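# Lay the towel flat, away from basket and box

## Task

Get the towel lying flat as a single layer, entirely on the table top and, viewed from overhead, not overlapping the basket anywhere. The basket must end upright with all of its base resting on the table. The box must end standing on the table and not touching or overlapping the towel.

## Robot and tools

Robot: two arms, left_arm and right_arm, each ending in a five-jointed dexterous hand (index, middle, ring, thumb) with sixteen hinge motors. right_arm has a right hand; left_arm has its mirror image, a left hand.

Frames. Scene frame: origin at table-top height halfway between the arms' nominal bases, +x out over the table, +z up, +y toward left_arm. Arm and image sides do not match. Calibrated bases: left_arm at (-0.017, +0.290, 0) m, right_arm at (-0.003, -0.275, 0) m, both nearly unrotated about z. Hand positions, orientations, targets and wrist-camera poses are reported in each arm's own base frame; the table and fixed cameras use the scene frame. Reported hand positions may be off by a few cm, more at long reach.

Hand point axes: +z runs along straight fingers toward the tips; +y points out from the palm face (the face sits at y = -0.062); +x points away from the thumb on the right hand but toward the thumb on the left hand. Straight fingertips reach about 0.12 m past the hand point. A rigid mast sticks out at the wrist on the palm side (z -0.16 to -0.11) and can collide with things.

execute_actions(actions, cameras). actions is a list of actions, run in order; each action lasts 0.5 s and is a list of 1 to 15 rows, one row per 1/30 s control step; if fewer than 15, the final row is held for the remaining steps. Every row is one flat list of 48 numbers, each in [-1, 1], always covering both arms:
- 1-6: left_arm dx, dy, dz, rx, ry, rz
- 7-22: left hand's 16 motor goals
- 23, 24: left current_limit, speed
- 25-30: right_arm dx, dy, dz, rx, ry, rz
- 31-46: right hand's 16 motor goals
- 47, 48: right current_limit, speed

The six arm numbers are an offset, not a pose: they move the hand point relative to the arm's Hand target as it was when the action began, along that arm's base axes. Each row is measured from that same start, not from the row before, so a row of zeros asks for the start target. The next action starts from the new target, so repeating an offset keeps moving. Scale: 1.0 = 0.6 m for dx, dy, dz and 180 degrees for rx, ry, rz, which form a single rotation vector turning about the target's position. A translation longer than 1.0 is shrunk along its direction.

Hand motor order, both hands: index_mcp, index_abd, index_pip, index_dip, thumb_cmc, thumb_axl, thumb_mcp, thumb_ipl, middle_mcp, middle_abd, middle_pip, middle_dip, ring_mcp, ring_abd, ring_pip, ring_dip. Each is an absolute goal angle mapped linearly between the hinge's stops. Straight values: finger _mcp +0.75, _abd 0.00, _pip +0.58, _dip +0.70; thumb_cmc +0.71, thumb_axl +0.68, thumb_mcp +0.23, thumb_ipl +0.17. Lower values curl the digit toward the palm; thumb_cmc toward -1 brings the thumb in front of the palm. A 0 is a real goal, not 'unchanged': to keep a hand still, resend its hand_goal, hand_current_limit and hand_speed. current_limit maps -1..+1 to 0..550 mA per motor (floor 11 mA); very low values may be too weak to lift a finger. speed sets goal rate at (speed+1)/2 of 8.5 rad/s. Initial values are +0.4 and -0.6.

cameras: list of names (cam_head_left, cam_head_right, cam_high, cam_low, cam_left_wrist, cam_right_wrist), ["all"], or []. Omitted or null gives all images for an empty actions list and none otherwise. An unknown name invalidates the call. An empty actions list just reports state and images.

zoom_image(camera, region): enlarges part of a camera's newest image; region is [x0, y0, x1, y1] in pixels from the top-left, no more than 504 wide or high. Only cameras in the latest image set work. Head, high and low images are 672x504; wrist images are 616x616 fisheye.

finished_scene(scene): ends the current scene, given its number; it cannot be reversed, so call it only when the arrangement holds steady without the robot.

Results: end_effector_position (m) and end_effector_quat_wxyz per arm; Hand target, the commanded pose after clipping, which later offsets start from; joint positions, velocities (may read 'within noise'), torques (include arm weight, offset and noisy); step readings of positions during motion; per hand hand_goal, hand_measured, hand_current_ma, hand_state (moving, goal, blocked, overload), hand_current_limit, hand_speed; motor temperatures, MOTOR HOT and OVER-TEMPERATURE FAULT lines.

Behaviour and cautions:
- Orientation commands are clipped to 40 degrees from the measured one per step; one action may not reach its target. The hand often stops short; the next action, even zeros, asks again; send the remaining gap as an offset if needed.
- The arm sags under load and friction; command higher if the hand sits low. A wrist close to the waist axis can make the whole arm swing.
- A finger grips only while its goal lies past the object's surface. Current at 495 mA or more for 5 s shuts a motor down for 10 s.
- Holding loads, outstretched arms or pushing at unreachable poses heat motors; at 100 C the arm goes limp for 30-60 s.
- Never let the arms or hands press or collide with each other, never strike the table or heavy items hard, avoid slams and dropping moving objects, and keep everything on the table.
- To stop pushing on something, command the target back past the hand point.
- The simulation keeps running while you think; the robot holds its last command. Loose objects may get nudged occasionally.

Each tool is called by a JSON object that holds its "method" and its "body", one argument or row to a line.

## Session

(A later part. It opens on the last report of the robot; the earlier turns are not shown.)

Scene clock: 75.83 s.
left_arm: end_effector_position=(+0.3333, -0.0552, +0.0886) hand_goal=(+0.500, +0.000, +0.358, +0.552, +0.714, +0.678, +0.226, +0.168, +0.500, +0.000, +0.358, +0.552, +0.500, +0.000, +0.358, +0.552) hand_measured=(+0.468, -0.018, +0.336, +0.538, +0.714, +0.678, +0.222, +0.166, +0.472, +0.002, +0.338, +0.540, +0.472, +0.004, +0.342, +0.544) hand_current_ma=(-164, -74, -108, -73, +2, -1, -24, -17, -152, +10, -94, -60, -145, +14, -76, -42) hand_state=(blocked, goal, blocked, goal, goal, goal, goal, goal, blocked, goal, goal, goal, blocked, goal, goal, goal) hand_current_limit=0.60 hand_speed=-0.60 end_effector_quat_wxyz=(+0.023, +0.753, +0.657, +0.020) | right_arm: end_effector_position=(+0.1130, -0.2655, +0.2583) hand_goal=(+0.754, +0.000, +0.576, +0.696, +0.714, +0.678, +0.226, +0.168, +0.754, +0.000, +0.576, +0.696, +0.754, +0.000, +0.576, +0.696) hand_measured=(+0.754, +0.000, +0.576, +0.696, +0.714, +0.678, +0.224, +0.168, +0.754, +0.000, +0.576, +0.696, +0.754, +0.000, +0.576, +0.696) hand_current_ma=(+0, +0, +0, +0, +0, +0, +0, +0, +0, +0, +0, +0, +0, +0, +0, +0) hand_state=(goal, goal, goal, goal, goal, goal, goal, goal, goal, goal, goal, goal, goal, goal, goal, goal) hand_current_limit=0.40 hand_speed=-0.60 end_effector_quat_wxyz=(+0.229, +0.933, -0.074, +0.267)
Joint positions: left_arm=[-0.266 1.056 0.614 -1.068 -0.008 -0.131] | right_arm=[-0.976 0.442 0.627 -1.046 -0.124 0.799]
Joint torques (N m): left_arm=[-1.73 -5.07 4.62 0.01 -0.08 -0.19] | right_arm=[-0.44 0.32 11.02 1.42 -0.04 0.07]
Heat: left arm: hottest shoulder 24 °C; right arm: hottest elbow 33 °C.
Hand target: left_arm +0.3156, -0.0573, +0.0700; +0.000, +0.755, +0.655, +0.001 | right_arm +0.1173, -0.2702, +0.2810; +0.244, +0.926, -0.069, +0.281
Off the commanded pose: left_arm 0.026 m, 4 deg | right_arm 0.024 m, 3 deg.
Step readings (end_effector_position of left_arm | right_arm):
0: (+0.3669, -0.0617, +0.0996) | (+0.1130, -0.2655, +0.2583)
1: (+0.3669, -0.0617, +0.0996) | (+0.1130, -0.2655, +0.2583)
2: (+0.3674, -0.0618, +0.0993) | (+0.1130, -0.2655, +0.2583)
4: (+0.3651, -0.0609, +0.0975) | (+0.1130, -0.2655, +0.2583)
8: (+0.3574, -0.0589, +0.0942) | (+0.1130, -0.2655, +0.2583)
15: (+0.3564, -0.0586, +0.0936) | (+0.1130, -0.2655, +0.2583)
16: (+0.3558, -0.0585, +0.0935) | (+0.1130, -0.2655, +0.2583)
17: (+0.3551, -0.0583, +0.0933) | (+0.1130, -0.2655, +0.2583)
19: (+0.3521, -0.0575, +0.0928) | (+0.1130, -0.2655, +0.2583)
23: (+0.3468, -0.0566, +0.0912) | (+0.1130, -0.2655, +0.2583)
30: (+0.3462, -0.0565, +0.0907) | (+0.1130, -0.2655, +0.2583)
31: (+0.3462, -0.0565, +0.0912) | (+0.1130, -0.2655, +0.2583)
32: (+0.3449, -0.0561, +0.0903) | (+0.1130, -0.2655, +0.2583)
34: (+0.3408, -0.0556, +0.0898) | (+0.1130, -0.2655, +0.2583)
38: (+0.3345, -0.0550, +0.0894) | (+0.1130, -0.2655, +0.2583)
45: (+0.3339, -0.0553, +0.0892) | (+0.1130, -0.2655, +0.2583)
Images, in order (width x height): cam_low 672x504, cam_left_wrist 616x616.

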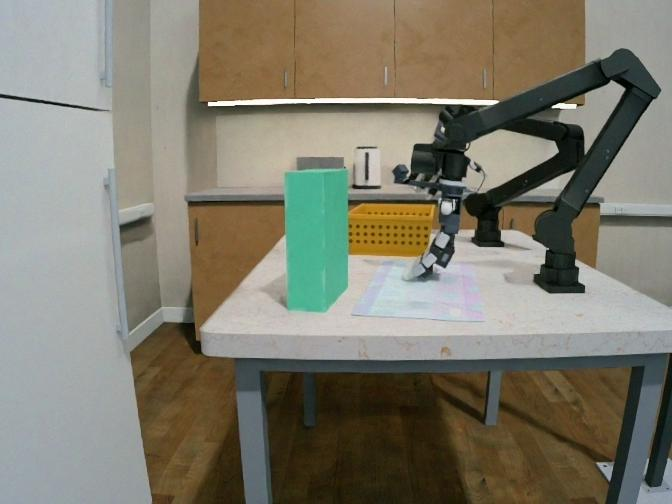

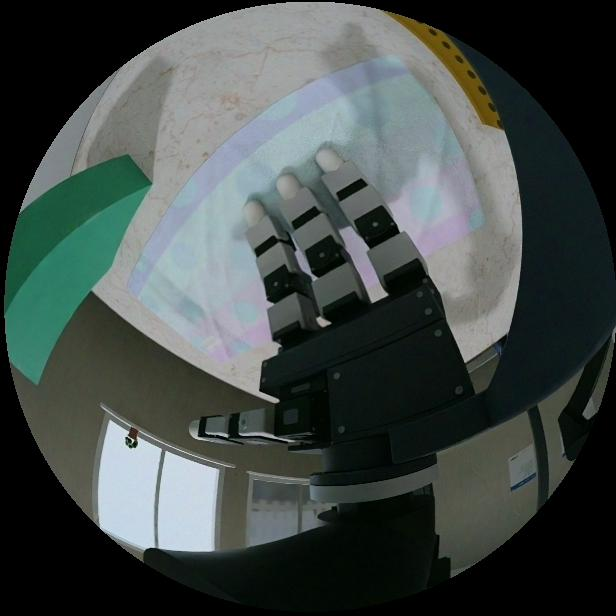

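{"method": "execute_actions", "body": {
  "actions": [
    [[0.05,-0.005,0,0,0,0, 0.50,0,0.358,0.551,0.714,0.678,0.226,0.168,0.50,0,0.358,0.551,0.50,0,0.358,0.551,0.6,-0.6, 0,0,0,0,0,0, 0.754,0,0.576,0.696,0.714,0.678,0.226,0.168,0.754,0,0.576,0.696,0.754,0,0.576,0.696,0.4,-0.6]],
    [[0.05,-0.005,0,0,0,0, 0.50,0,0.358,0.551,0.714,0.678,0.226,0.168,0.50,0,0.358,0.551,0.50,0,0.358,0.551,0.6,-0.6, 0,0,0,0,0,0, 0.754,0,0.576,0.696,0.714,0.678,0.226,0.168,0.754,0,0.576,0.696,0.754,0,0.576,0.696,0.4,-0.6]]
  ],
  "cameras": ["cam_low","cam_left_wrist"]
}}

{"method": "zoom_image", "body": {
  "camera": "cam_low",
  "region": [340, 180, 500, 330]
}}

{"method": "zoom_image", "body": {
  "camera": "cam_left_wrist",
  "region": [100, 30, 520, 390]
}}

Scene clock: 79.97 s.
left_arm: end_effector_position=(+0.3620, -0.0630, +0.0899) hand_goal=(+0.500, +0.000, +0.358, +0.552, +0.714, +0.678, +0.226, +0.168, +0.500, +0.000, +0.358, +0.552, +0.500, +0.000, +0.358, +0.552) hand_measured=(+0.486, -0.006, +0.334, +0.538, +0.714, +0.678, +0.222, +0.166, +0.486, +0.008, +0.336, +0.538, +0.486, +0.008, +0.340, +0.542) hand_current_ma=(-75, -27, -116, -73, +2, -1, -24, -17, -75, +33, -111, -72, -69, +37, -92, -52) hand_state=(goal, goal, blocked, goal, goal, goal, goal, goal, goal, goal, blocked, goal, goal, goal, goal, goal) hand_current_limit=0.60 hand_speed=-0.60 end_effector_quat_wxyz=(+0.007, +0.753, +0.658, +0.009) | right_arm: end_effector_position=(+0.1130, -0.2655, +0.2583) hand_goal=(+0.754, +0.000, +0.576, +0.696, +0.714, +0.678, +0.226, +0.168, +0.754, +0.000, +0.576, +0.696, +0.754, +0.000, +0.576, +0.696) hand_measured=(+0.754, +0.000, +0.576, +0.696, +0.714, +0.678, +0.224, +0.168, +0.754, +0.000, +0.576, +0.696, +0.754, +0.000, +0.576, +0.696) hand_current_ma=(+0, +0, +0, +0, +0, +0, +0, +0, +0, +0, +0, +0, +0, +0, +0, +0) hand_state=(goal, goal, goal, goal, goal, goal, goal, goal, goal, goal, goal, goal, goal, goal, goal, goal) hand_current_limit=0.40 hand_speed=-0.60 end_effector_quat_wxyz=(+0.229, +0.933, -0.074, +0.267)
Joint positions: left_arm=[-0.266 1.172 0.71 -1.086 -0.008 -0.131] | right_arm=[-0.976 0.442 0.627 -1.046 -0.124 0.799]
Joint torques (N m): left_arm=[0.03 -2.08 6.94 2.14 -0.02 0.21] | right_arm=[-0.73 1.03 11 1.46 -0.03 0.07]
Heat: left arm: hottest shoulder 24 °C; right arm: hottest elbow 33 °C.
Hand target: left_arm +0.3756, -0.0633, +0.0700; +0.000, +0.755, +0.655, +0.001 | right_arm +0.1173, -0.2702, +0.2810; +0.244, +0.926, -0.069, +0.281
Off the commanded pose: left_arm 0.024 m, 1 deg | right_arm 0.024 m, 3 deg.
Step readings (end_effector_position of left_arm | right_arm):
0: (+0.3333, -0.0552, +0.0886) | (+0.1130, -0.2655, +0.2583)
1: (+0.3333, -0.0552, +0.0886) | (+0.1130, -0.2655, +0.2583)
2: (+0.3336, -0.0553, +0.0882) | (+0.1130, -0.2655, +0.2583)
4: (+0.3343, -0.0554, +0.0879) | (+0.1130, -0.2655, +0.2583)
8: (+0.3385, -0.0566, +0.0888) | (+0.1130, -0.2655, +0.2583)
15: (+0.3391, -0.0567, +0.0890) | (+0.1130, -0.2655, +0.2583)
16: (+0.3391, -0.0567, +0.0890) | (+0.1130, -0.2655, +0.2583)
17: (+0.3398, -0.0569, +0.0892) | (+0.1130, -0.2655, +0.2583)
19: (+0.3445, -0.0582, +0.0901) | (+0.1130, -0.2655, +0.2583)
23: (+0.3577, -0.0618, +0.0893) | (+0.1130, -0.2655, +0.2583)
30: (+0.3620, -0.0630, +0.0899) | (+0.1130, -0.2655, +0.2583)
Images, in order (width x height): cam_low 672x504, cam_left_wrist 616x616.

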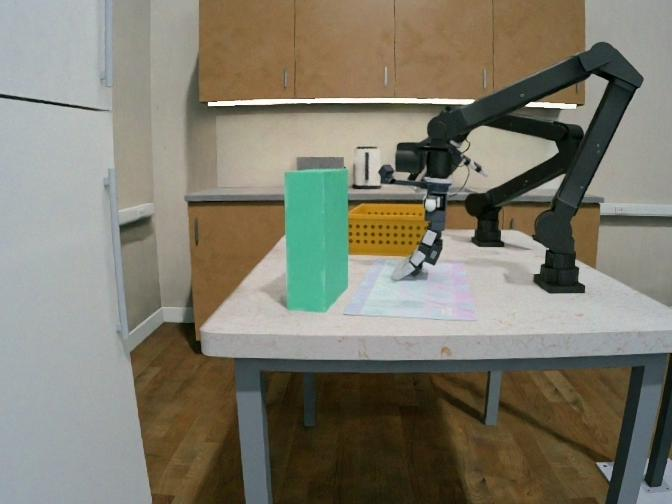

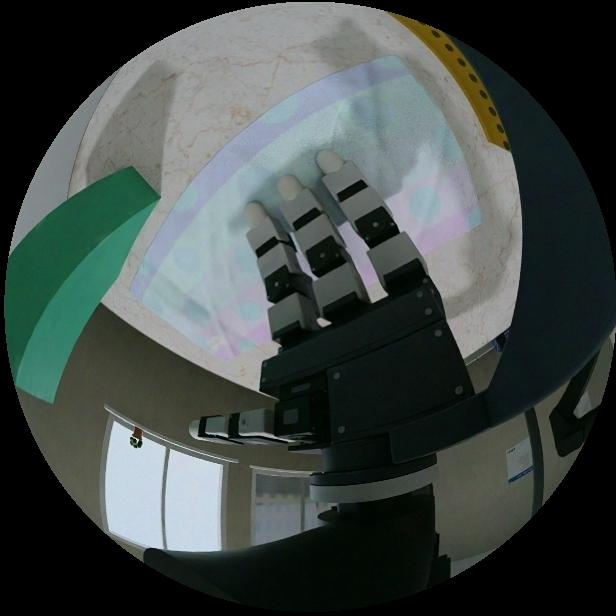

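Scaled by 3.150 from the camera's 672x504 image, which has a finer 960x720 frame.

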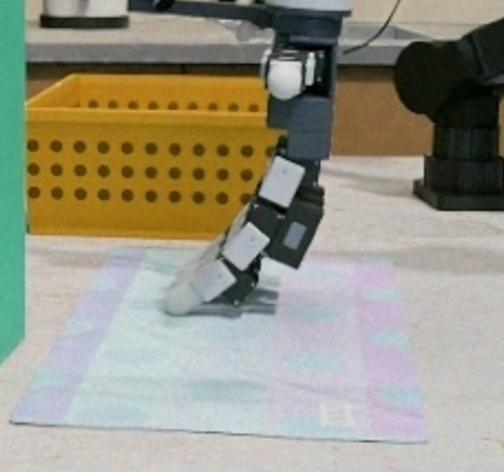

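Scaled by 1.200 from the camera's 616x616 image, which has a finer 880x880 frame.

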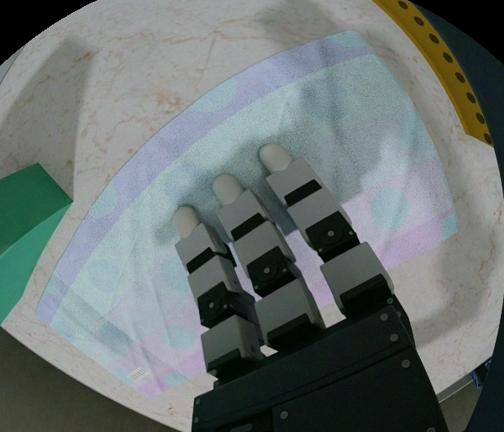

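{"method": "zoom_image", "body": {
  "camera": "cam_low",
  "region": [450, 305, 480, 325]
}}

{"method": "zoom_image", "body": {
  "camera": "cam_low",
  "region": [340, 300, 370, 320]
}}

{"method": "zoom_image", "body": {
  "camera": "cam_left_wrist",
  "region": [400, 60, 490, 240]
}}

Scaled by 16.800 from the camera's 672x504 image, which has a finer 960x720 frame.

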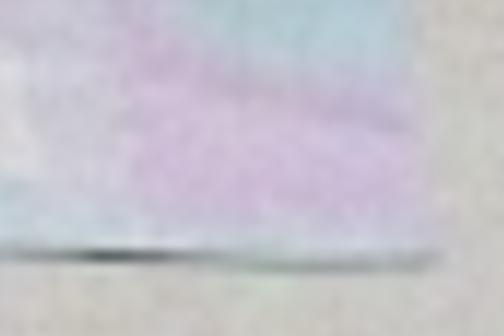

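Scaled by 16.800 from the camera's 672x504 image, which has a finer 960x720 frame.

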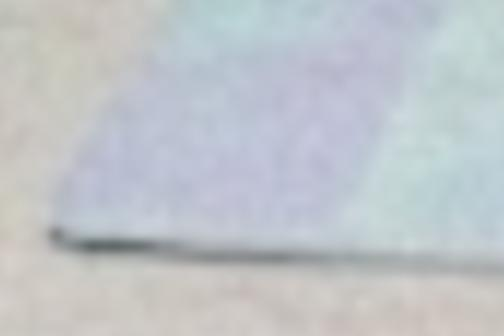

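Scaled by 2.800 from the camera's 616x616 image, which has a finer 880x880 frame.

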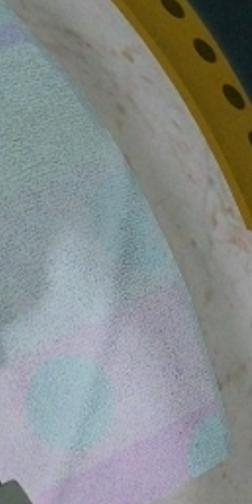

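{"method": "execute_actions", "body": {
  "actions": [
    [[0,0,0.13,0,0,0, 0.616,0,-0.007,-0.029,-0.571,0.678,-0.056,0.168,0.616,0,-0.007,-0.029,0.616,0,-0.007,-0.029,0.4,-0.6, 0,0,0,0,0,0, 0.754,0,0.576,0.696,0.714,0.678,0.226,0.168,0.754,0,0.576,0.696,0.754,0,0.576,0.696,0.4,-0.6]],
    [[-0.02,0.07,0.12,-0.0885,0.0356,0.1453, 0.616,0,-0.007,-0.029,-0.571,0.678,-0.056,0.168,0.616,0,-0.007,-0.029,0.616,0,-0.007,-0.029,0.4,-0.6, 0,0,0,0,0,0, 0.754,0,0.576,0.696,0.714,0.678,0.226,0.168,0.754,0,0.576,0.696,0.754,0,0.576,0.696,0.4,-0.6]],
    [[-0.03,0.1,0.05,-0.0885,0.0356,0.1453, 0.616,0,-0.007,-0.029,-0.571,0.678,-0.056,0.168,0.616,0,-0.007,-0.029,0.616,0,-0.007,-0.029,0.4,-0.6, 0,0,0,0,0,0, 0.754,0,0.576,0.696,0.714,0.678,0.226,0.168,0.754,0,0.576,0.696,0.754,0,0.576,0.696,0.4,-0.6]],
    [[-0.03,0.1,0,-0.0885,0.0356,0.1453, 0.616,0,-0.007,-0.029,-0.571,0.678,-0.056,0.168,0.616,0,-0.007,-0.029,0.616,0,-0.007,-0.029,0.4,-0.6, 0,0,0,0,0,0, 0.754,0,0.576,0.696,0.714,0.678,0.226,0.168,0.754,0,0.576,0.696,0.754,0,0.576,0.696,0.4,-0.6]],
    [[-0.03,0.1,0,-0.0885,0.0356,0.1453, 0.616,0,-0.007,-0.029,-0.571,0.678,-0.056,0.168,0.616,0,-0.007,-0.029,0.616,0,-0.007,-0.029,0.4,-0.6, 0,0,0,0,0,0, 0.754,0,0.576,0.696,0.714,0.678,0.226,0.168,0.754,0,0.576,0.696,0.754,0,0.576,0.696,0.4,-0.6]],
    [[-0.03,0.1,0,-0.0885,0.0356,0.1453, 0.616,0,-0.007,-0.029,-0.571,0.678,-0.056,0.168,0.616,0,-0.007,-0.029,0.616,0,-0.007,-0.029,0.4,-0.6, 0,0,0,0,0,0, 0.754,0,0.576,0.696,0.714,0.678,0.226,0.168,0.754,0,0.576,0.696,0.754,0,0.576,0.696,0.4,-0.6]]
  ],
  "cameras": ["all"]
}}

Scene clock: 88.20 s.
left_arm: end_effector_position=(+0.2841, +0.2158, +0.2381) hand_goal=(+0.616, +0.000, -0.006, -0.028, -0.570, +0.678, -0.056, +0.168, +0.616, +0.000, -0.006, -0.028, +0.616, +0.000, -0.006, -0.028) hand_measured=(+0.608, +0.000, -0.004, -0.026, -0.568, +0.678, -0.056, +0.166, +0.610, +0.002, -0.004, -0.024, +0.608, +0.002, -0.004, -0.026) hand_current_ma=(-37, +1, +6, +14, +12, -1, -5, -10, -32, +9, +5, +15, -41, +9, +5, +14) hand_state=(goal, goal, goal, goal, goal, goal, goal, goal, goal, goal, goal, goal, goal, goal, goal, goal) hand_current_limit=0.40 hand_speed=-0.60 end_effector_quat_wxyz=(+0.234, -0.385, +0.744, -0.493) | right_arm: end_effector_position=(+0.1130, -0.2655, +0.2583) hand_goal=(+0.754, +0.000, +0.576, +0.696, +0.714, +0.678, +0.226, +0.168, +0.754, +0.000, +0.576, +0.696, +0.754, +0.000, +0.576, +0.696) hand_measured=(+0.754, +0.000, +0.576, +0.696, +0.714, +0.678, +0.224, +0.168, +0.754, +0.000, +0.576, +0.696, +0.754, +0.000, +0.576, +0.696) hand_current_ma=(+0, +0, +0, +0, +0, +0, +0, +0, +0, +0, +0, +0, +0, +0, +0, +0) hand_state=(goal, goal, goal, goal, goal, goal, goal, goal, goal, goal, goal, goal, goal, goal, goal, goal) hand_current_limit=0.40 hand_speed=-0.60 end_effector_quat_wxyz=(+0.229, +0.933, -0.074, +0.267)
Joint positions: left_arm=[1.001 1.353 1.204 -1.603 1.147 -1.406] | right_arm=[-0.976 0.442 0.627 -1.046 -0.124 0.799]
Joint torques (N m): left_arm=[-1.38 -12.69 8.64 0.5 0.78 -0.24] | right_arm=[-0.79 0.91 10.96 1.42 -0.03 0.09]
Heat: left arm: hottest shoulder 24 °C; right arm: hottest elbow 34 °C.
Hand target: left_arm +0.2916, +0.2187, +0.2500; +0.244, -0.382, +0.753, -0.478 | right_arm +0.1173, -0.2702, +0.2810; +0.244, +0.926, -0.069, +0.281
Off the commanded pose: left_arm 0.014 m, 2 deg | right_arm 0.024 m, 3 deg.
Step readings (end_effector_position of left_arm | right_arm):
0: (+0.3620, -0.0630, +0.0899) | (+0.1130, -0.2655, +0.2583)
1: (+0.3620, -0.0630, +0.0899) | (+0.1130, -0.2655, +0.2583)
2: (+0.3625, -0.0631, +0.0917) | (+0.1130, -0.2655, +0.2583)
4: (+0.3612, -0.0636, +0.0958) | (+0.1130, -0.2655, +0.2583)
8: (+0.3593, -0.0639, +0.1111) | (+0.1130, -0.2655, +0.2583)
15: (+0.3626, -0.0648, +0.1280) | (+0.1130, -0.2655, +0.2583)
16: (+0.3625, -0.0642, +0.1284) | (+0.1130, -0.2655, +0.2583)
17: (+0.3590, -0.0672, +0.1292) | (+0.1130, -0.2655, +0.2583)
19: (+0.3508, -0.0676, +0.1357) | (+0.1130, -0.2655, +0.2583)
23: (+0.3537, -0.0393, +0.1765) | (+0.1130, -0.2655, +0.2583)
30: (+0.3577, -0.0221, +0.2097) | (+0.1130, -0.2655, +0.2583)
31: (+0.3559, -0.0227, +0.2087) | (+0.1130, -0.2655, +0.2583)
32: (+0.3523, -0.0268, +0.2074) | (+0.1130, -0.2655, +0.2583)
34: (+0.3455, -0.0273, +0.2092) | (+0.1130, -0.2655, +0.2583)
38: (+0.3406, +0.0175, +0.2247) | (+0.1130, -0.2655, +0.2583)
45: (+0.3375, +0.0377, +0.2371) | (+0.1130, -0.2655, +0.2583)
46: (+0.3376, +0.0377, +0.2367) | (+0.1130, -0.2655, +0.2583)
47: (+0.3370, +0.0331, +0.2364) | (+0.1130, -0.2655, +0.2583)
49: (+0.3362, +0.0342, +0.2372) | (+0.1130, -0.2655, +0.2583)
53: (+0.3260, +0.0798, +0.2356) | (+0.1130, -0.2655, +0.2583)
60: (+0.3193, +0.0981, +0.2322) | (+0.1130, -0.2655, +0.2583)
61: (+0.3192, +0.0973, +0.2324) | (+0.1130, -0.2655, +0.2583)
62: (+0.3200, +0.0939, +0.2339) | (+0.1130, -0.2655, +0.2583)
64: (+0.3212, +0.0967, +0.2390) | (+0.1130, -0.2655, +0.2583)
68: (+0.3104, +0.1409, +0.2396) | (+0.1130, -0.2655, +0.2583)
75: (+0.3019, +0.1594, +0.2305) | (+0.1130, -0.2655, +0.2583)
76: (+0.3016, +0.1586, +0.2308) | (+0.1130, -0.2655, +0.2583)
77: (+0.3036, +0.1554, +0.2332) | (+0.1130, -0.2655, +0.2583)
79: (+0.3062, +0.1586, +0.2415) | (+0.1130, -0.2655, +0.2583)
83: (+0.2948, +0.2030, +0.2413) | (+0.1130, -0.2655, +0.2583)
90: (+0.2845, +0.2206, +0.2326) | (+0.1130, -0.2655, +0.2583)

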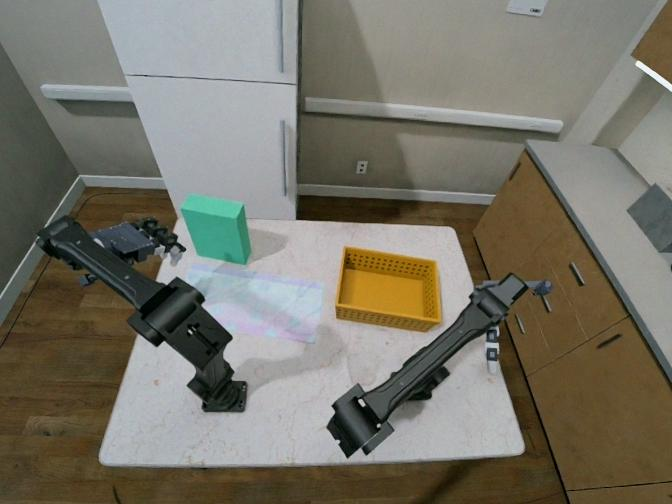

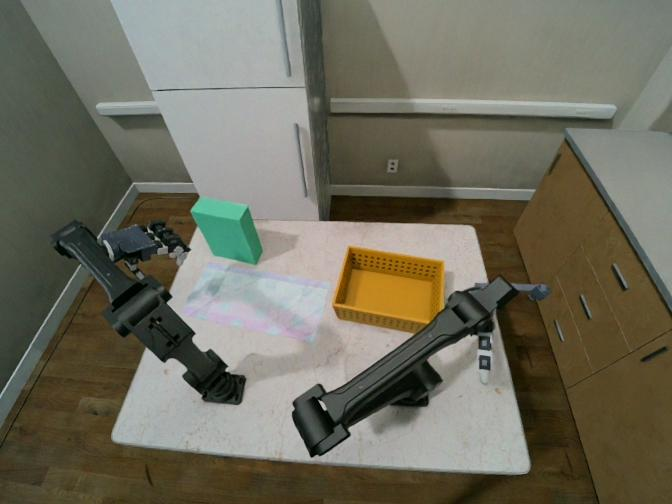

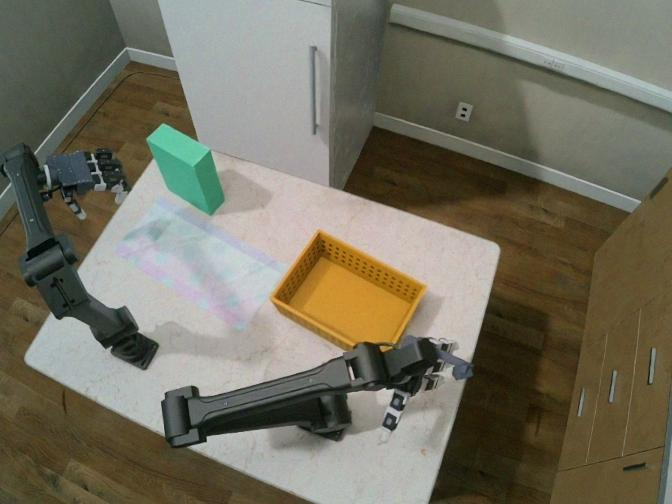

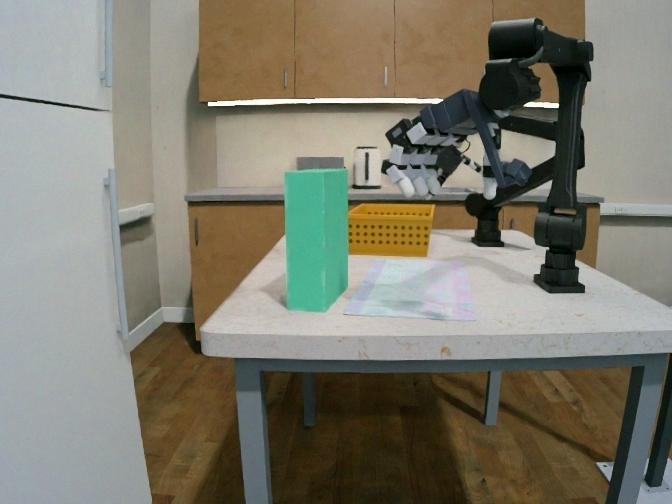

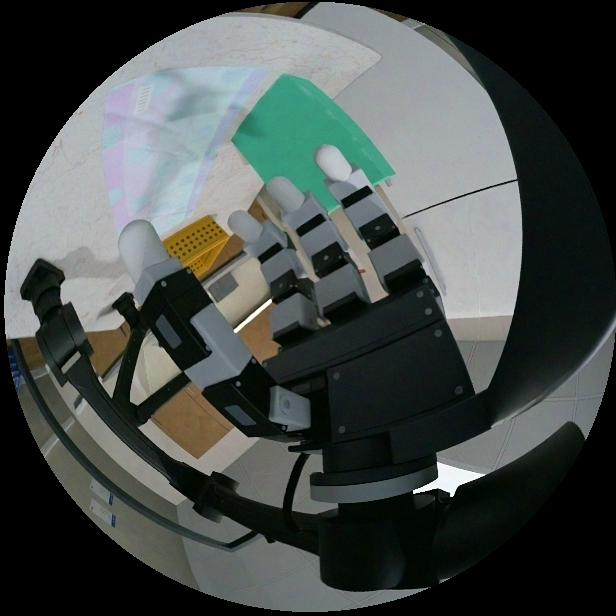

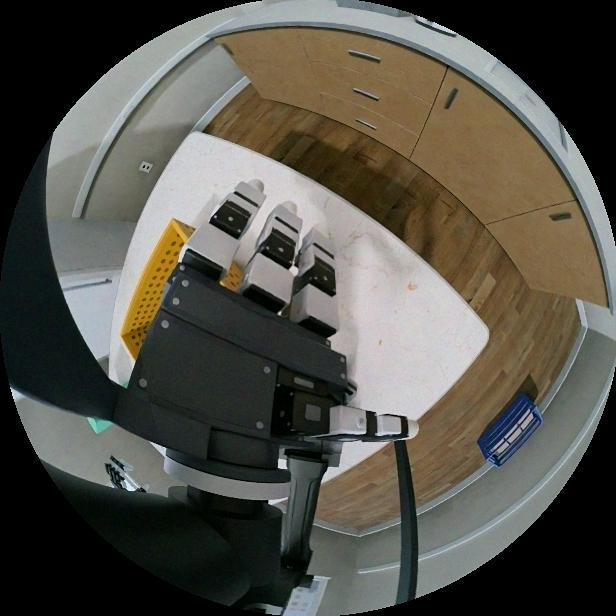

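{"method": "execute_actions", "body": {
  "actions": [
    [[0.03,0.01,-0.12,0,0,0, 0.616,0,-0.007,-0.029,-0.571,0.678,-0.056,0.168,0.616,0,-0.007,-0.029,0.616,0,-0.007,-0.029,0.4,-0.6, 0,0,0,0,0,0, 0.754,0,0.576,0.696,0.714,0.678,0.226,0.168,0.754,0,0.576,0.696,0.754,0,0.576,0.696,0.4,-0.6]],
    [[0.03,0.01,-0.12,0,0,0, 0.616,0,-0.007,-0.029,-0.571,0.678,-0.056,0.168,0.616,0,-0.007,-0.029,0.616,0,-0.007,-0.029,0.4,-0.6, 0,0,0,0,0,0, 0.754,0,0.576,0.696,0.714,0.678,0.226,0.168,0.754,0,0.576,0.696,0.754,0,0.576,0.696,0.4,-0.6]]
  ],
  "cameras": ["cam_low","cam_left_wrist","cam_high","cam_head_left"]
}}

{"method": "zoom_image", "body": {
  "camera": "cam_low",
  "region": [340, 180, 540, 330]
}}

Scene clock: 90.67 s.
left_arm: end_effector_position=(+0.3199, +0.2303, +0.1007) hand_goal=(+0.616, +0.000, -0.006, -0.028, -0.570, +0.678, -0.056, +0.168, +0.616, +0.000, -0.006, -0.028, +0.616, +0.000, -0.006, -0.028) hand_measured=(+0.608, +0.000, -0.004, -0.026, -0.568, +0.678, -0.056, +0.166, +0.610, +0.002, -0.004, -0.024, +0.608, +0.002, -0.004, -0.026) hand_current_ma=(-37, +1, +6, +14, +7, -1, -5, -10, -32, +9, +5, +15, -41, +9, +5, +13) hand_state=(goal, goal, goal, goal, goal, goal, goal, goal, goal, goal, goal, goal, goal, goal, goal, goal) hand_current_limit=0.40 hand_speed=-0.60 end_effector_quat_wxyz=(+0.239, -0.386, +0.749, -0.482) | right_arm: end_effector_position=(+0.1130, -0.2655, +0.2583) hand_goal=(+0.754, +0.000, +0.576, +0.696, +0.714, +0.678, +0.226, +0.168, +0.754, +0.000, +0.576, +0.696, +0.754, +0.000, +0.576, +0.696) hand_measured=(+0.754, +0.000, +0.576, +0.696, +0.714, +0.678, +0.224, +0.168, +0.754, +0.000, +0.576, +0.696, +0.754, +0.000, +0.576, +0.696) hand_current_ma=(+0, +0, +0, +0, +0, +0, +0, +0, +0, +0, +0, +0, +0, +0, +0, +0) hand_state=(goal, goal, goal, goal, goal, goal, goal, goal, goal, goal, goal, goal, goal, goal, goal, goal) hand_current_limit=0.40 hand_speed=-0.60 end_effector_quat_wxyz=(+0.229, +0.933, -0.074, +0.267)
Joint positions: left_arm=[0.939 1.511 0.996 -1.062 1.137 -1.579] | right_arm=[-0.976 0.442 0.627 -1.046 -0.124 0.799]
Joint torques (N m): left_arm=[-1.44 -14.39 6.67 1.01 0.85 -0.26] | right_arm=[-0.56 0.91 11.03 1.4 -0.01 0.09]
Heat: left arm: hottest shoulder 24 °C; right arm: hottest elbow 34 °C.
Hand target: left_arm +0.3276, +0.2307, +0.1060; +0.244, -0.382, +0.753, -0.478 | right_arm +0.1173, -0.2702, +0.2810; +0.244, +0.926, -0.069, +0.281
Off the commanded pose: left_arm 0.009 m, 1 deg | right_arm 0.024 m, 3 deg.
Step readings (end_effector_position of left_arm | right_arm):
0: (+0.2841, +0.2157, +0.2381) | (+0.1130, -0.2655, +0.2583)
1: (+0.2842, +0.2158, +0.2381) | (+0.1130, -0.2655, +0.2583)
2: (+0.2852, +0.2164, +0.2361) | (+0.1130, -0.2655, +0.2583)
4: (+0.2909, +0.2224, +0.2260) | (+0.1130, -0.2655, +0.2583)
8: (+0.2962, +0.2218, +0.1962) | (+0.1130, -0.2655, +0.2583)
15: (+0.3029, +0.2248, +0.1743) | (+0.1130, -0.2655, +0.2583)
16: (+0.3035, +0.2255, +0.1743) | (+0.1130, -0.2655, +0.2583)
17: (+0.3046, +0.2260, +0.1718) | (+0.1130, -0.2655, +0.2583)
19: (+0.3090, +0.2304, +0.1614) | (+0.1130, -0.2655, +0.2583)
23: (+0.3130, +0.2290, +0.1275) | (+0.1130, -0.2655, +0.2583)
30: (+0.3186, +0.2288, +0.1001) | (+0.1130, -0.2655, +0.2583)
Images, in order (width x height): cam_head_left 672x504, cam_high 672x504, cam_low 672x504, cam_left_wrist 616x616.

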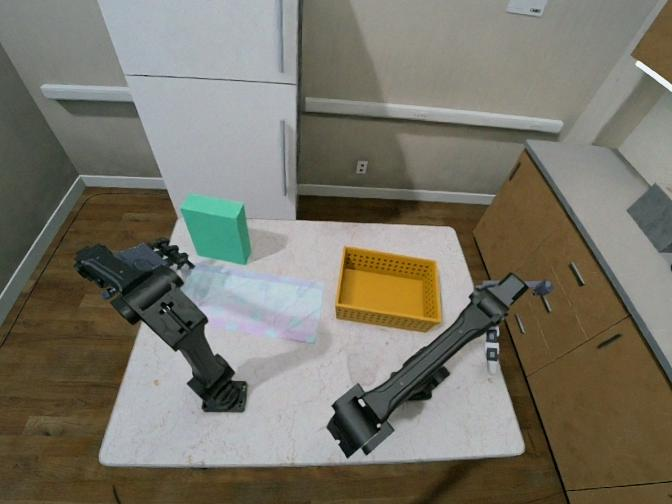

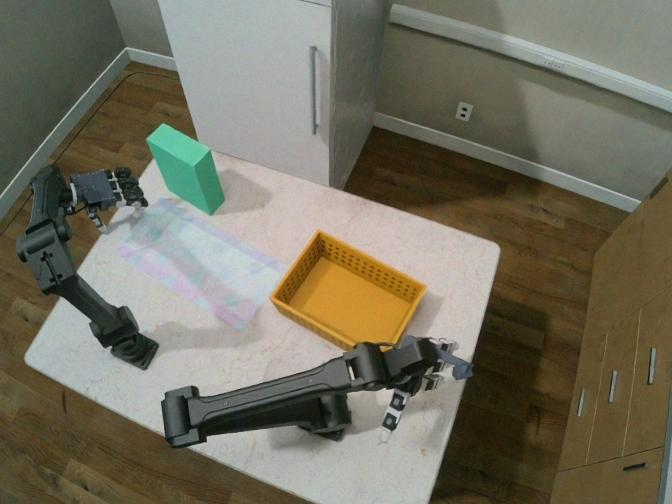

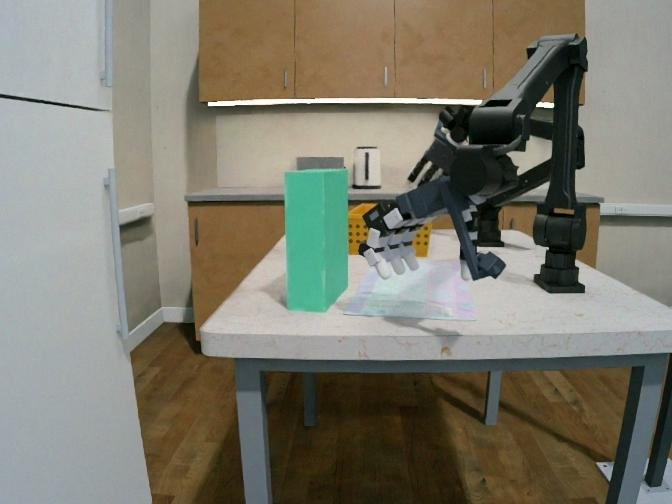

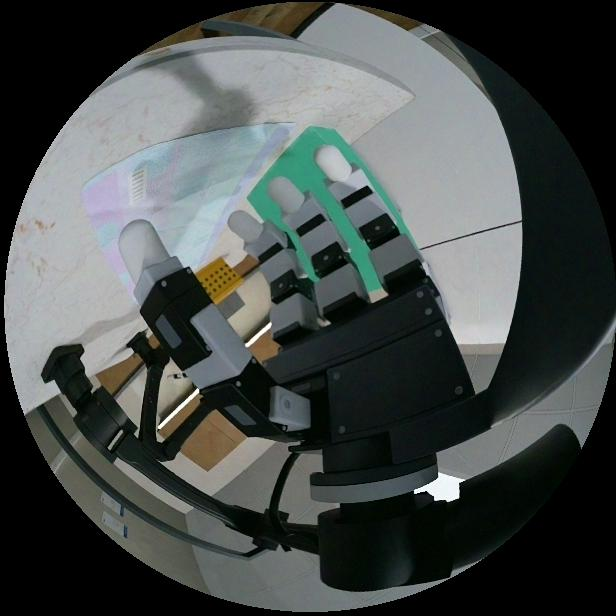

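Scaled by 2.520 from the camera's 672x504 image, which has a finer 960x720 frame.

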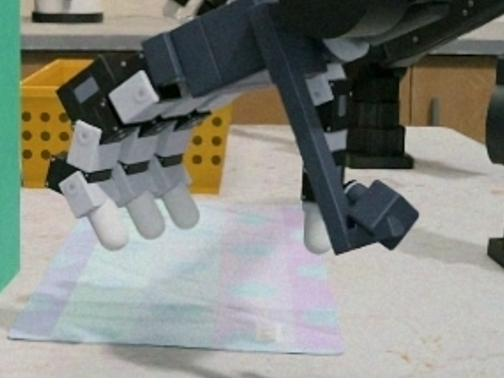

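{"method": "execute_actions", "body": {
  "actions": [
    [[0.0,0.0,-0.08,0,0,0, 0.616,0,-0.007,-0.029,-0.571,0.678,-0.056,0.168,0.616,0,-0.007,-0.029,0.616,0,-0.007,-0.029,0.4,-0.6, 0,0,0,0,0,0, 0.754,0,0.576,0.696,0.714,0.678,0.226,0.168,0.754,0,0.576,0.696,0.754,0,0.576,0.696,0.4,-0.6]],
    [[0,0,-0.02,0,0,0, 0.616,0,-0.007,-0.029,-0.571,0.678,-0.056,0.168,0.616,0,-0.007,-0.029,0.616,0,-0.007,-0.029,0.4,-0.6, 0,0,0,0,0,0, 0.754,0,0.576,0.696,0.714,0.678,0.226,0.168,0.754,0,0.576,0.696,0.754,0,0.576,0.696,0.4,-0.6]]
  ],
  "cameras": ["cam_low","cam_left_wrist"]
}}

{"method": "zoom_image", "body": {
  "camera": "cam_low",
  "region": [340, 180, 540, 330]
}}

Scene clock: 92.60 s.
left_arm: end_effector_position=(+0.3215, +0.2328, +0.0493) hand_goal=(+0.616, +0.000, -0.006, -0.028, -0.570, +0.678, -0.056, +0.168, +0.616, +0.000, -0.006, -0.028, +0.616, +0.000, -0.006, -0.028) hand_measured=(+0.608, +0.000, -0.004, -0.026, -0.568, +0.678, -0.056, +0.166, +0.610, +0.002, -0.004, -0.024, +0.608, +0.002, -0.004, -0.026) hand_current_ma=(-37, +1, +6, +14, +6, -1, -5, -10, -32, +9, +5, +15, -41, +9, +5, +13) hand_state=(goal, goal, goal, goal, goal, goal, goal, goal, goal, goal, goal, goal, goal, goal, goal, goal) hand_current_limit=0.40 hand_speed=-0.60 end_effector_quat_wxyz=(+0.248, -0.381, +0.752, -0.477) | right_arm: end_effector_position=(+0.1130, -0.2655, +0.2583) hand_goal=(+0.754, +0.000, +0.576, +0.696, +0.714, +0.678, +0.226, +0.168, +0.754, +0.000, +0.576, +0.696, +0.754, +0.000, +0.576, +0.696) hand_measured=(+0.754, +0.000, +0.576, +0.696, +0.714, +0.678, +0.224, +0.168, +0.754, +0.000, +0.576, +0.696, +0.754, +0.000, +0.576, +0.696) hand_current_ma=(+0, +0, +0, +0, +0, +0, +0, +0, +0, +0, +0, +0, +0, +0, +0, +0) hand_state=(goal, goal, goal, goal, goal, goal, goal, goal, goal, goal, goal, goal, goal, goal, goal, goal) hand_current_limit=0.40 hand_speed=-0.60 end_effector_quat_wxyz=(+0.229, +0.933, -0.074, +0.267)
Joint positions: left_arm=[0.939 1.585 0.924 -0.889 1.135 -1.584] | right_arm=[-0.976 0.442 0.627 -1.046 -0.124 0.799]
Joint torques (N m): left_arm=[-1.49 -13.33 5.79 1.09 0.85 -0.24] | right_arm=[-0.62 1.03 11 1.48 -0.02 0.05]
Heat: left arm: hottest shoulder 24 °C; right arm: hottest elbow 34 °C.
Hand target: left_arm +0.3276, +0.2307, +0.0460; +0.244, -0.382, +0.753, -0.478 | right_arm +0.1173, -0.2702, +0.2810; +0.244, +0.926, -0.069, +0.281
Off the commanded pose: left_arm 0.007 m, 0 deg | right_arm 0.024 m, 3 deg.
Step readings (end_effector_position of left_arm | right_arm):
0: (+0.3199, +0.2303, +0.1007) | (+0.1130, -0.2655, +0.2583)
1: (+0.3201, +0.2305, +0.1007) | (+0.1130, -0.2655, +0.2583)
2: (+0.3200, +0.2303, +0.0992) | (+0.1130, -0.2655, +0.2583)
4: (+0.3216, +0.2326, +0.0934) | (+0.1130, -0.2655, +0.2583)
8: (+0.3197, +0.2300, +0.0728) | (+0.1130, -0.2655, +0.2583)
15: (+0.3191, +0.2296, +0.0565) | (+0.1130, -0.2655, +0.2583)
16: (+0.3195, +0.2302, +0.0565) | (+0.1130, -0.2655, +0.2583)
17: (+0.3201, +0.2309, +0.0564) | (+0.1130, -0.2655, +0.2583)
19: (+0.3213, +0.2325, +0.0557) | (+0.1130, -0.2655, +0.2583)
23: (+0.3219, +0.2334, +0.0525) | (+0.1130, -0.2655, +0.2583)
30: (+0.3214, +0.2327, +0.0493) | (+0.1130, -0.2655, +0.2583)
Images, in order (width x height): cam_low 672x504, cam_left_wrist 616x616.

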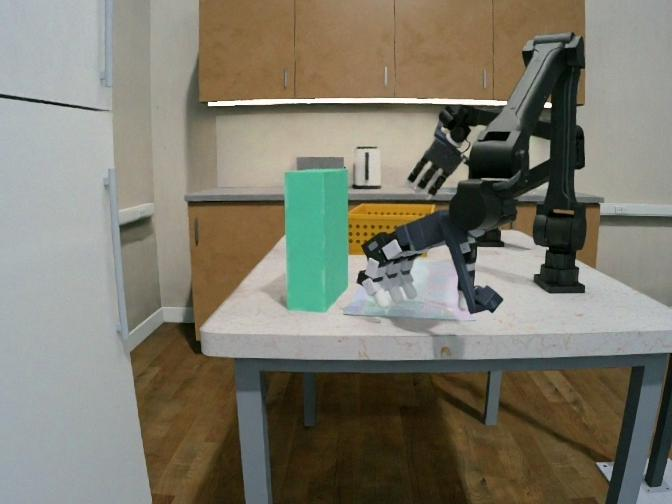

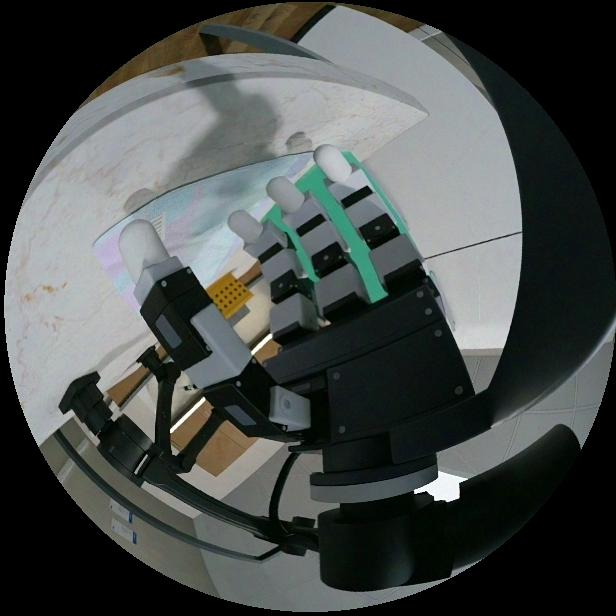

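Scaled by 2.520 from the camera's 672x504 image, which has a finer 960x720 frame.

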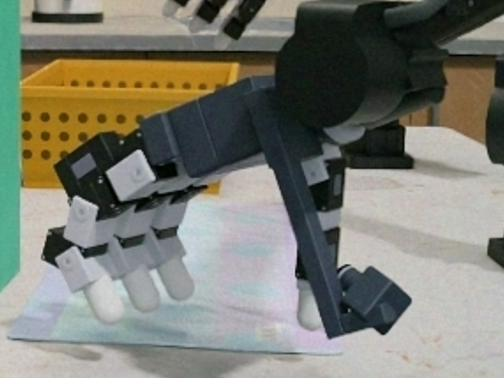

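{"method": "execute_actions", "body": {
  "actions": [
    [[0.005,0.0,-0.02,0,0,0, 0.616,0,-0.007,-0.029,-0.571,0.678,-0.056,0.168,0.616,0,-0.007,-0.029,0.616,0,-0.007,-0.029,0.2,-0.6, 0,0,0,0,0,0, 0.754,0,0.576,0.696,0.714,0.678,0.226,0.168,0.754,0,0.576,0.696,0.754,0,0.576,0.696,0.4,-0.6]],
    [[0,0,-0.015,0,0,0, 0.616,0,-0.007,-0.029,-0.571,0.678,-0.056,0.168,0.616,0,-0.007,-0.029,0.616,0,-0.007,-0.029,0.2,-0.6, 0,0,0,0,0,0, 0.754,0,0.576,0.696,0.714,0.678,0.226,0.168,0.754,0,0.576,0.696,0.754,0,0.576,0.696,0.4,-0.6]]
  ],
  "cameras": ["cam_low","cam_left_wrist"]
}}

{"method": "zoom_image", "body": {
  "camera": "cam_low",
  "region": [340, 180, 540, 330]
}}

{"method": "zoom_image", "body": {
  "camera": "cam_left_wrist",
  "region": [60, 100, 400, 320]
}}

Scene clock: 94.23 s.
left_arm: end_effector_position=(+0.3241, +0.2332, +0.0278) hand_goal=(+0.616, +0.000, -0.006, -0.028, -0.570, +0.678, -0.056, +0.168, +0.616, +0.000, -0.006, -0.028, +0.616, +0.000, -0.006, -0.028) hand_measured=(+0.608, +0.000, -0.004, -0.026, -0.568, +0.678, -0.056, +0.166, +0.610, +0.002, -0.004, -0.024, +0.608, +0.002, -0.004, -0.026) hand_current_ma=(-37, +1, +6, +14, +6, -1, -5, -10, -32, +9, +5, +15, -41, +9, +5, +13) hand_state=(goal, goal, goal, goal, goal, goal, goal, goal, goal, goal, goal, goal, goal, goal, goal, goal) hand_current_limit=0.20 hand_speed=-0.60 end_effector_quat_wxyz=(+0.248, -0.382, +0.752, -0.477) | right_arm: end_effector_position=(+0.1130, -0.2655, +0.2583) hand_goal=(+0.754, +0.000, +0.576, +0.696, +0.714, +0.678, +0.226, +0.168, +0.754, +0.000, +0.576, +0.696, +0.754, +0.000, +0.576, +0.696) hand_measured=(+0.754, +0.000, +0.576, +0.696, +0.714, +0.678, +0.224, +0.168, +0.754, +0.000, +0.576, +0.696, +0.754, +0.000, +0.576, +0.696) hand_current_ma=(+0, +0, +0, +0, +0, +0, +0, +0, +0, +0, +0, +0, +0, +0, +0, +0) hand_state=(goal, goal, goal, goal, goal, goal, goal, goal, goal, goal, goal, goal, goal, goal, goal, goal) hand_current_limit=0.40 hand_speed=-0.60 end_effector_quat_wxyz=(+0.229, +0.933, -0.074, +0.267)
Joint positions: left_arm=[0.935 1.628 0.906 -0.816 1.135 -1.598] | right_arm=[-0.976 0.442 0.627 -1.046 -0.124 0.799]
Joint torques (N m): left_arm=[-1.55 -13.68 5.56 1.11 0.83 -0.23] | right_arm=[-0.44 1.14 10.93 1.43 -0.02 0.09]
Heat: left arm: hottest shoulder 24 °C; right arm: hottest elbow 34 °C.
Hand target: left_arm +0.3306, +0.2307, +0.0250; +0.244, -0.382, +0.753, -0.478 | right_arm +0.1173, -0.2702, +0.2810; +0.244, +0.926, -0.069, +0.281
Off the commanded pose: left_arm 0.007 m, 0 deg | right_arm 0.024 m, 3 deg.
Step readings (end_effector_position of left_arm | right_arm):
0: (+0.3215, +0.2328, +0.0493) | (+0.1130, -0.2655, +0.2583)
1: (+0.3215, +0.2328, +0.0493) | (+0.1130, -0.2655, +0.2583)
2: (+0.3216, +0.2329, +0.0483) | (+0.1130, -0.2655, +0.2583)
4: (+0.3228, +0.2345, +0.0465) | (+0.1130, -0.2655, +0.2583)
8: (+0.3237, +0.2337, +0.0406) | (+0.1130, -0.2655, +0.2583)
15: (+0.3237, +0.2327, +0.0364) | (+0.1130, -0.2655, +0.2583)
16: (+0.3239, +0.2329, +0.0364) | (+0.1130, -0.2655, +0.2583)
17: (+0.3241, +0.2332, +0.0364) | (+0.1130, -0.2655, +0.2583)
19: (+0.3248, +0.2341, +0.0352) | (+0.1130, -0.2655, +0.2583)
23: (+0.3245, +0.2337, +0.0311) | (+0.1130, -0.2655, +0.2583)
30: (+0.3240, +0.2331, +0.0278) | (+0.1130, -0.2655, +0.2583)
Images, in order (width x height): cam_low 672x504, cam_left_wrist 616x616.

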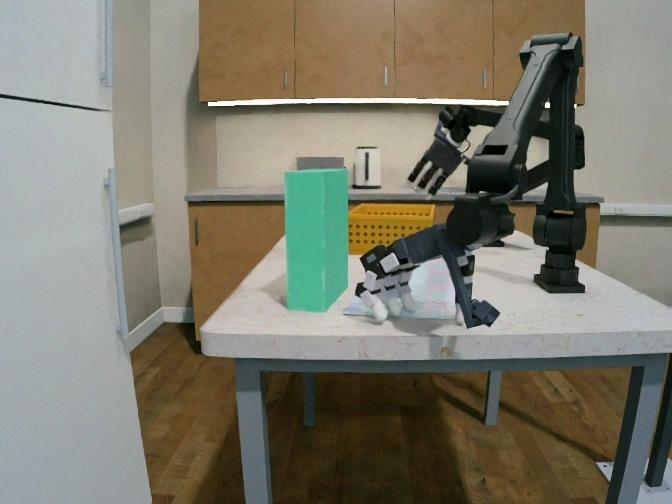

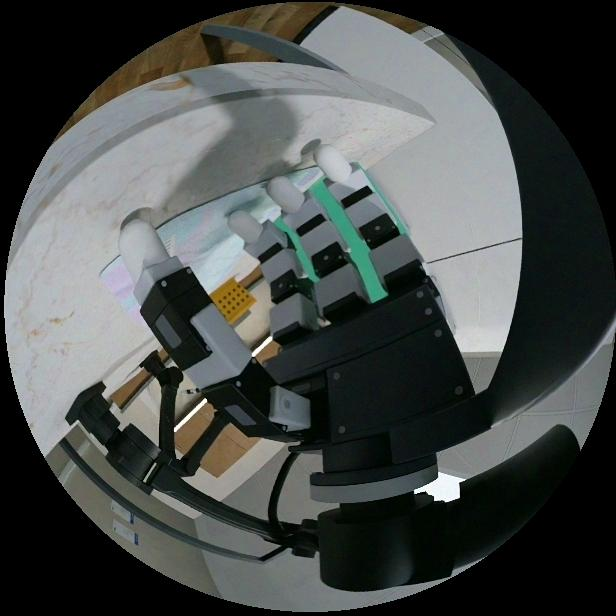

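Scaled by 2.520 from the camera's 672x504 image, which has a finer 960x720 frame.

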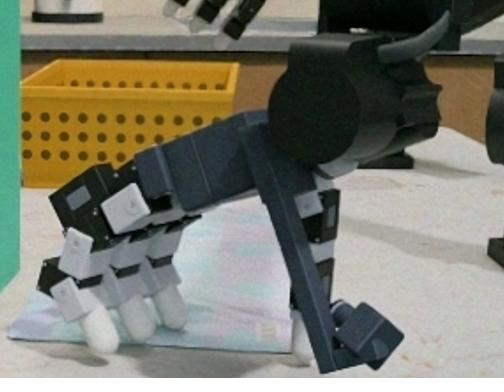

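Scaled by 1.482 from the camera's 616x616 image, which has a finer 880x880 frame.

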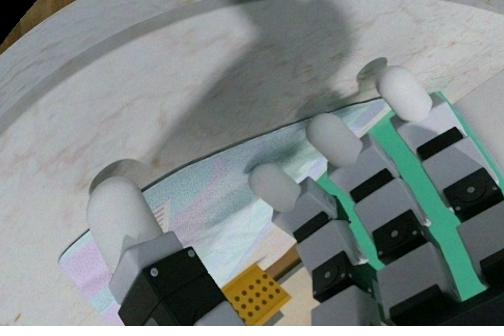

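{"method": "execute_actions", "body": {
  "actions": [
    [[0.0,-0.03,0.03,0,0,0, 0.616,0,-0.007,-0.029,-0.571,0.678,-0.056,0.168,0.616,0,-0.007,-0.029,0.616,0,-0.007,-0.029,0.2,-0.6, 0,0,0,0,0,0, 0.754,0,0.576,0.696,0.714,0.678,0.226,0.168,0.754,0,0.576,0.696,0.754,0,0.576,0.696,0.4,-0.6]],
    [[0,-0.03,-0.02,0,0,0, 0.616,0,-0.007,-0.029,-0.571,0.678,-0.056,0.168,0.616,0,-0.007,-0.029,0.616,0,-0.007,-0.029,0.2,-0.6, 0,0,0,0,0,0, 0.754,0,0.576,0.696,0.714,0.678,0.226,0.168,0.754,0,0.576,0.696,0.754,0,0.576,0.696,0.4,-0.6]],
    [[0,0,-0.015,0,0,0, 0.616,0,-0.007,-0.029,-0.571,0.678,-0.056,0.168,0.616,0,-0.007,-0.029,0.616,0,-0.007,-0.029,0.2,-0.6, 0,0,0,0,0,0, 0.754,0,0.576,0.696,0.714,0.678,0.226,0.168,0.754,0,0.576,0.696,0.754,0,0.576,0.696,0.4,-0.6]]
  ],
  "cameras": ["cam_low","cam_left_wrist"]
}}

{"method": "zoom_image", "body": {
  "camera": "cam_low",
  "region": [340, 180, 540, 330]
}}

{"method": "zoom_image", "body": {
  "camera": "cam_left_wrist",
  "region": [60, 100, 400, 320]
}}

Scene clock: 96.63 s.
left_arm: end_effector_position=(+0.3250, +0.1972, +0.0254) hand_goal=(+0.616, +0.000, -0.006, -0.028, -0.570, +0.678, -0.056, +0.168, +0.616, +0.000, -0.006, -0.028, +0.616, +0.000, -0.006, -0.028) hand_measured=(+0.608, +0.000, -0.008, -0.030, -0.572, +0.678, -0.052, +0.170, +0.610, +0.002, -0.004, -0.024, +0.608, +0.002, -0.004, -0.026) hand_current_ma=(-38, -4, -12, -6, -14, -4, +25, +7, -32, +9, +5, +15, -41, +9, +5, +13) hand_state=(goal, goal, goal, goal, goal, goal, goal, goal, goal, goal, goal, goal, goal, goal, goal, goal) hand_current_limit=0.20 hand_speed=-0.60 end_effector_quat_wxyz=(+0.243, -0.389, +0.748, -0.480) | right_arm: end_effector_position=(+0.1130, -0.2655, +0.2583) hand_goal=(+0.754, +0.000, +0.576, +0.696, +0.714, +0.678, +0.226, +0.168, +0.754, +0.000, +0.576, +0.696, +0.754, +0.000, +0.576, +0.696) hand_measured=(+0.754, +0.000, +0.576, +0.696, +0.714, +0.678, +0.224, +0.168, +0.754, +0.000, +0.576, +0.696, +0.754, +0.000, +0.576, +0.696) hand_current_ma=(+0, +0, +0, +0, +0, +0, +0, +0, +0, +0, +0, +0, +0, +0, +0, +0) hand_state=(goal, goal, goal, goal, goal, goal, goal, goal, goal, goal, goal, goal, goal, goal, goal, goal) hand_current_limit=0.40 hand_speed=-0.60 end_effector_quat_wxyz=(+0.229, +0.933, -0.074, +0.267)
Joint positions: left_arm=[0.877 1.557 0.803 -0.663 1.131 -1.751] | right_arm=[-0.976 0.442 0.627 -1.046 -0.124 0.799]
Joint torques (N m): left_arm=[-1.55 -12.81 5.12 1.52 0.73 -0.16] | right_arm=[-0.79 0.79 10.95 1.47 -0.02 0.05]
Heat: left arm: hottest shoulder 24 °C; right arm: hottest elbow 34 °C.
Hand target: left_arm +0.3306, +0.1947, +0.0220; +0.244, -0.382, +0.753, -0.478 | right_arm +0.1173, -0.2702, +0.2810; +0.244, +0.926, -0.069, +0.281
Off the commanded pose: left_arm 0.007 m, 1 deg | right_arm 0.024 m, 3 deg.
Step readings (end_effector_position of left_arm | right_arm):
0: (+0.3241, +0.2332, +0.0278) | (+0.1130, -0.2655, +0.2583)
1: (+0.3241, +0.2332, +0.0278) | (+0.1130, -0.2655, +0.2583)
2: (+0.3240, +0.2320, +0.0276) | (+0.1130, -0.2655, +0.2583)
4: (+0.3234, +0.2281, +0.0278) | (+0.1130, -0.2655, +0.2583)
8: (+0.3222, +0.2148, +0.0322) | (+0.1130, -0.2655, +0.2583)
15: (+0.3271, +0.2097, +0.0395) | (+0.1130, -0.2655, +0.2583)
16: (+0.3268, +0.2093, +0.0391) | (+0.1130, -0.2655, +0.2583)
17: (+0.3273, +0.2098, +0.0387) | (+0.1130, -0.2655, +0.2583)
19: (+0.3261, +0.2081, +0.0350) | (+0.1130, -0.2655, +0.2583)
23: (+0.3218, +0.1977, +0.0265) | (+0.1130, -0.2655, +0.2583)
30: (+0.3247, +0.1972, +0.0272) | (+0.1130, -0.2655, +0.2583)
31: (+0.3243, +0.1967, +0.0268) | (+0.1130, -0.2655, +0.2583)
32: (+0.3242, +0.1965, +0.0264) | (+0.1130, -0.2655, +0.2583)
34: (+0.3241, +0.1965, +0.0255) | (+0.1130, -0.2655, +0.2583)
38: (+0.3247, +0.1970, +0.0253) | (+0.1130, -0.2655, +0.2583)
45: (+0.3251, +0.1973, +0.0254) | (+0.1130, -0.2655, +0.2583)
Images, in order (width x height): cam_low 672x504, cam_left_wrist 616x616.

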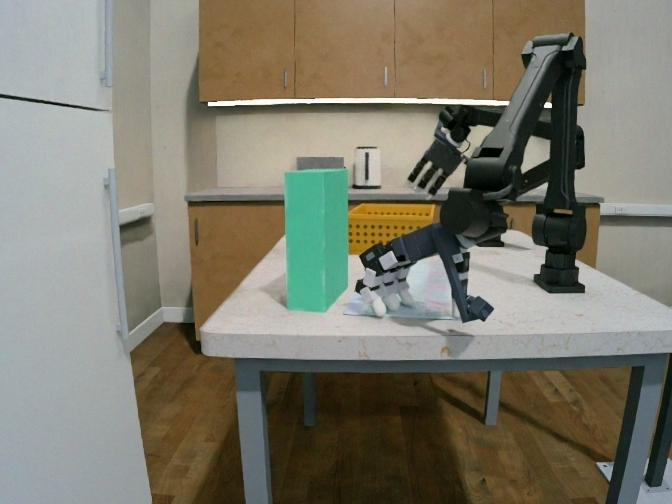

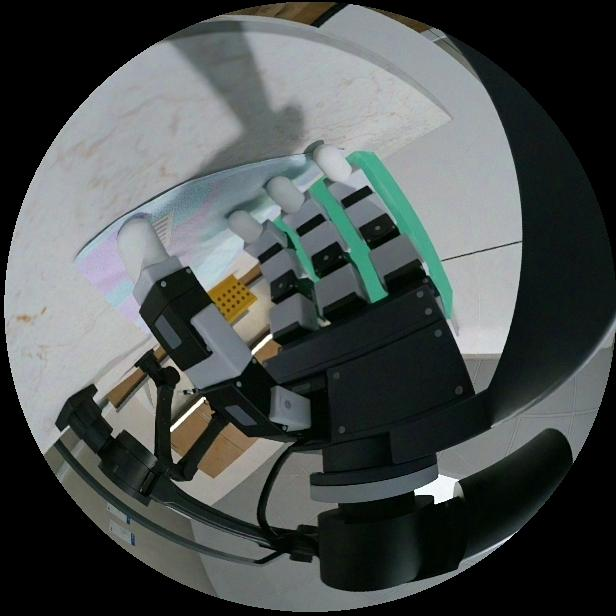

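Scaled by 2.520 from the camera's 672x504 image, which has a finer 960x720 frame.

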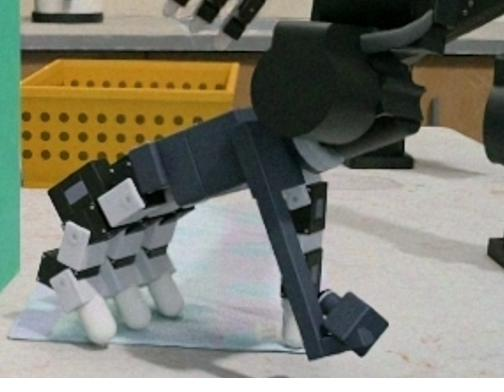

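Scaled by 1.482 from the camera's 616x616 image, which has a finer 880x880 frame.

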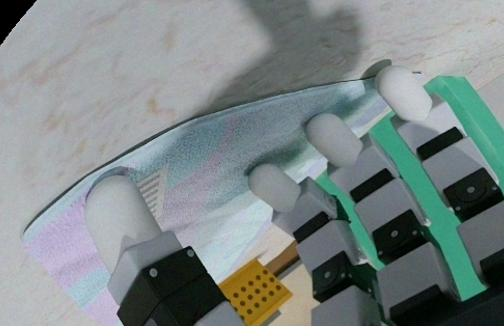

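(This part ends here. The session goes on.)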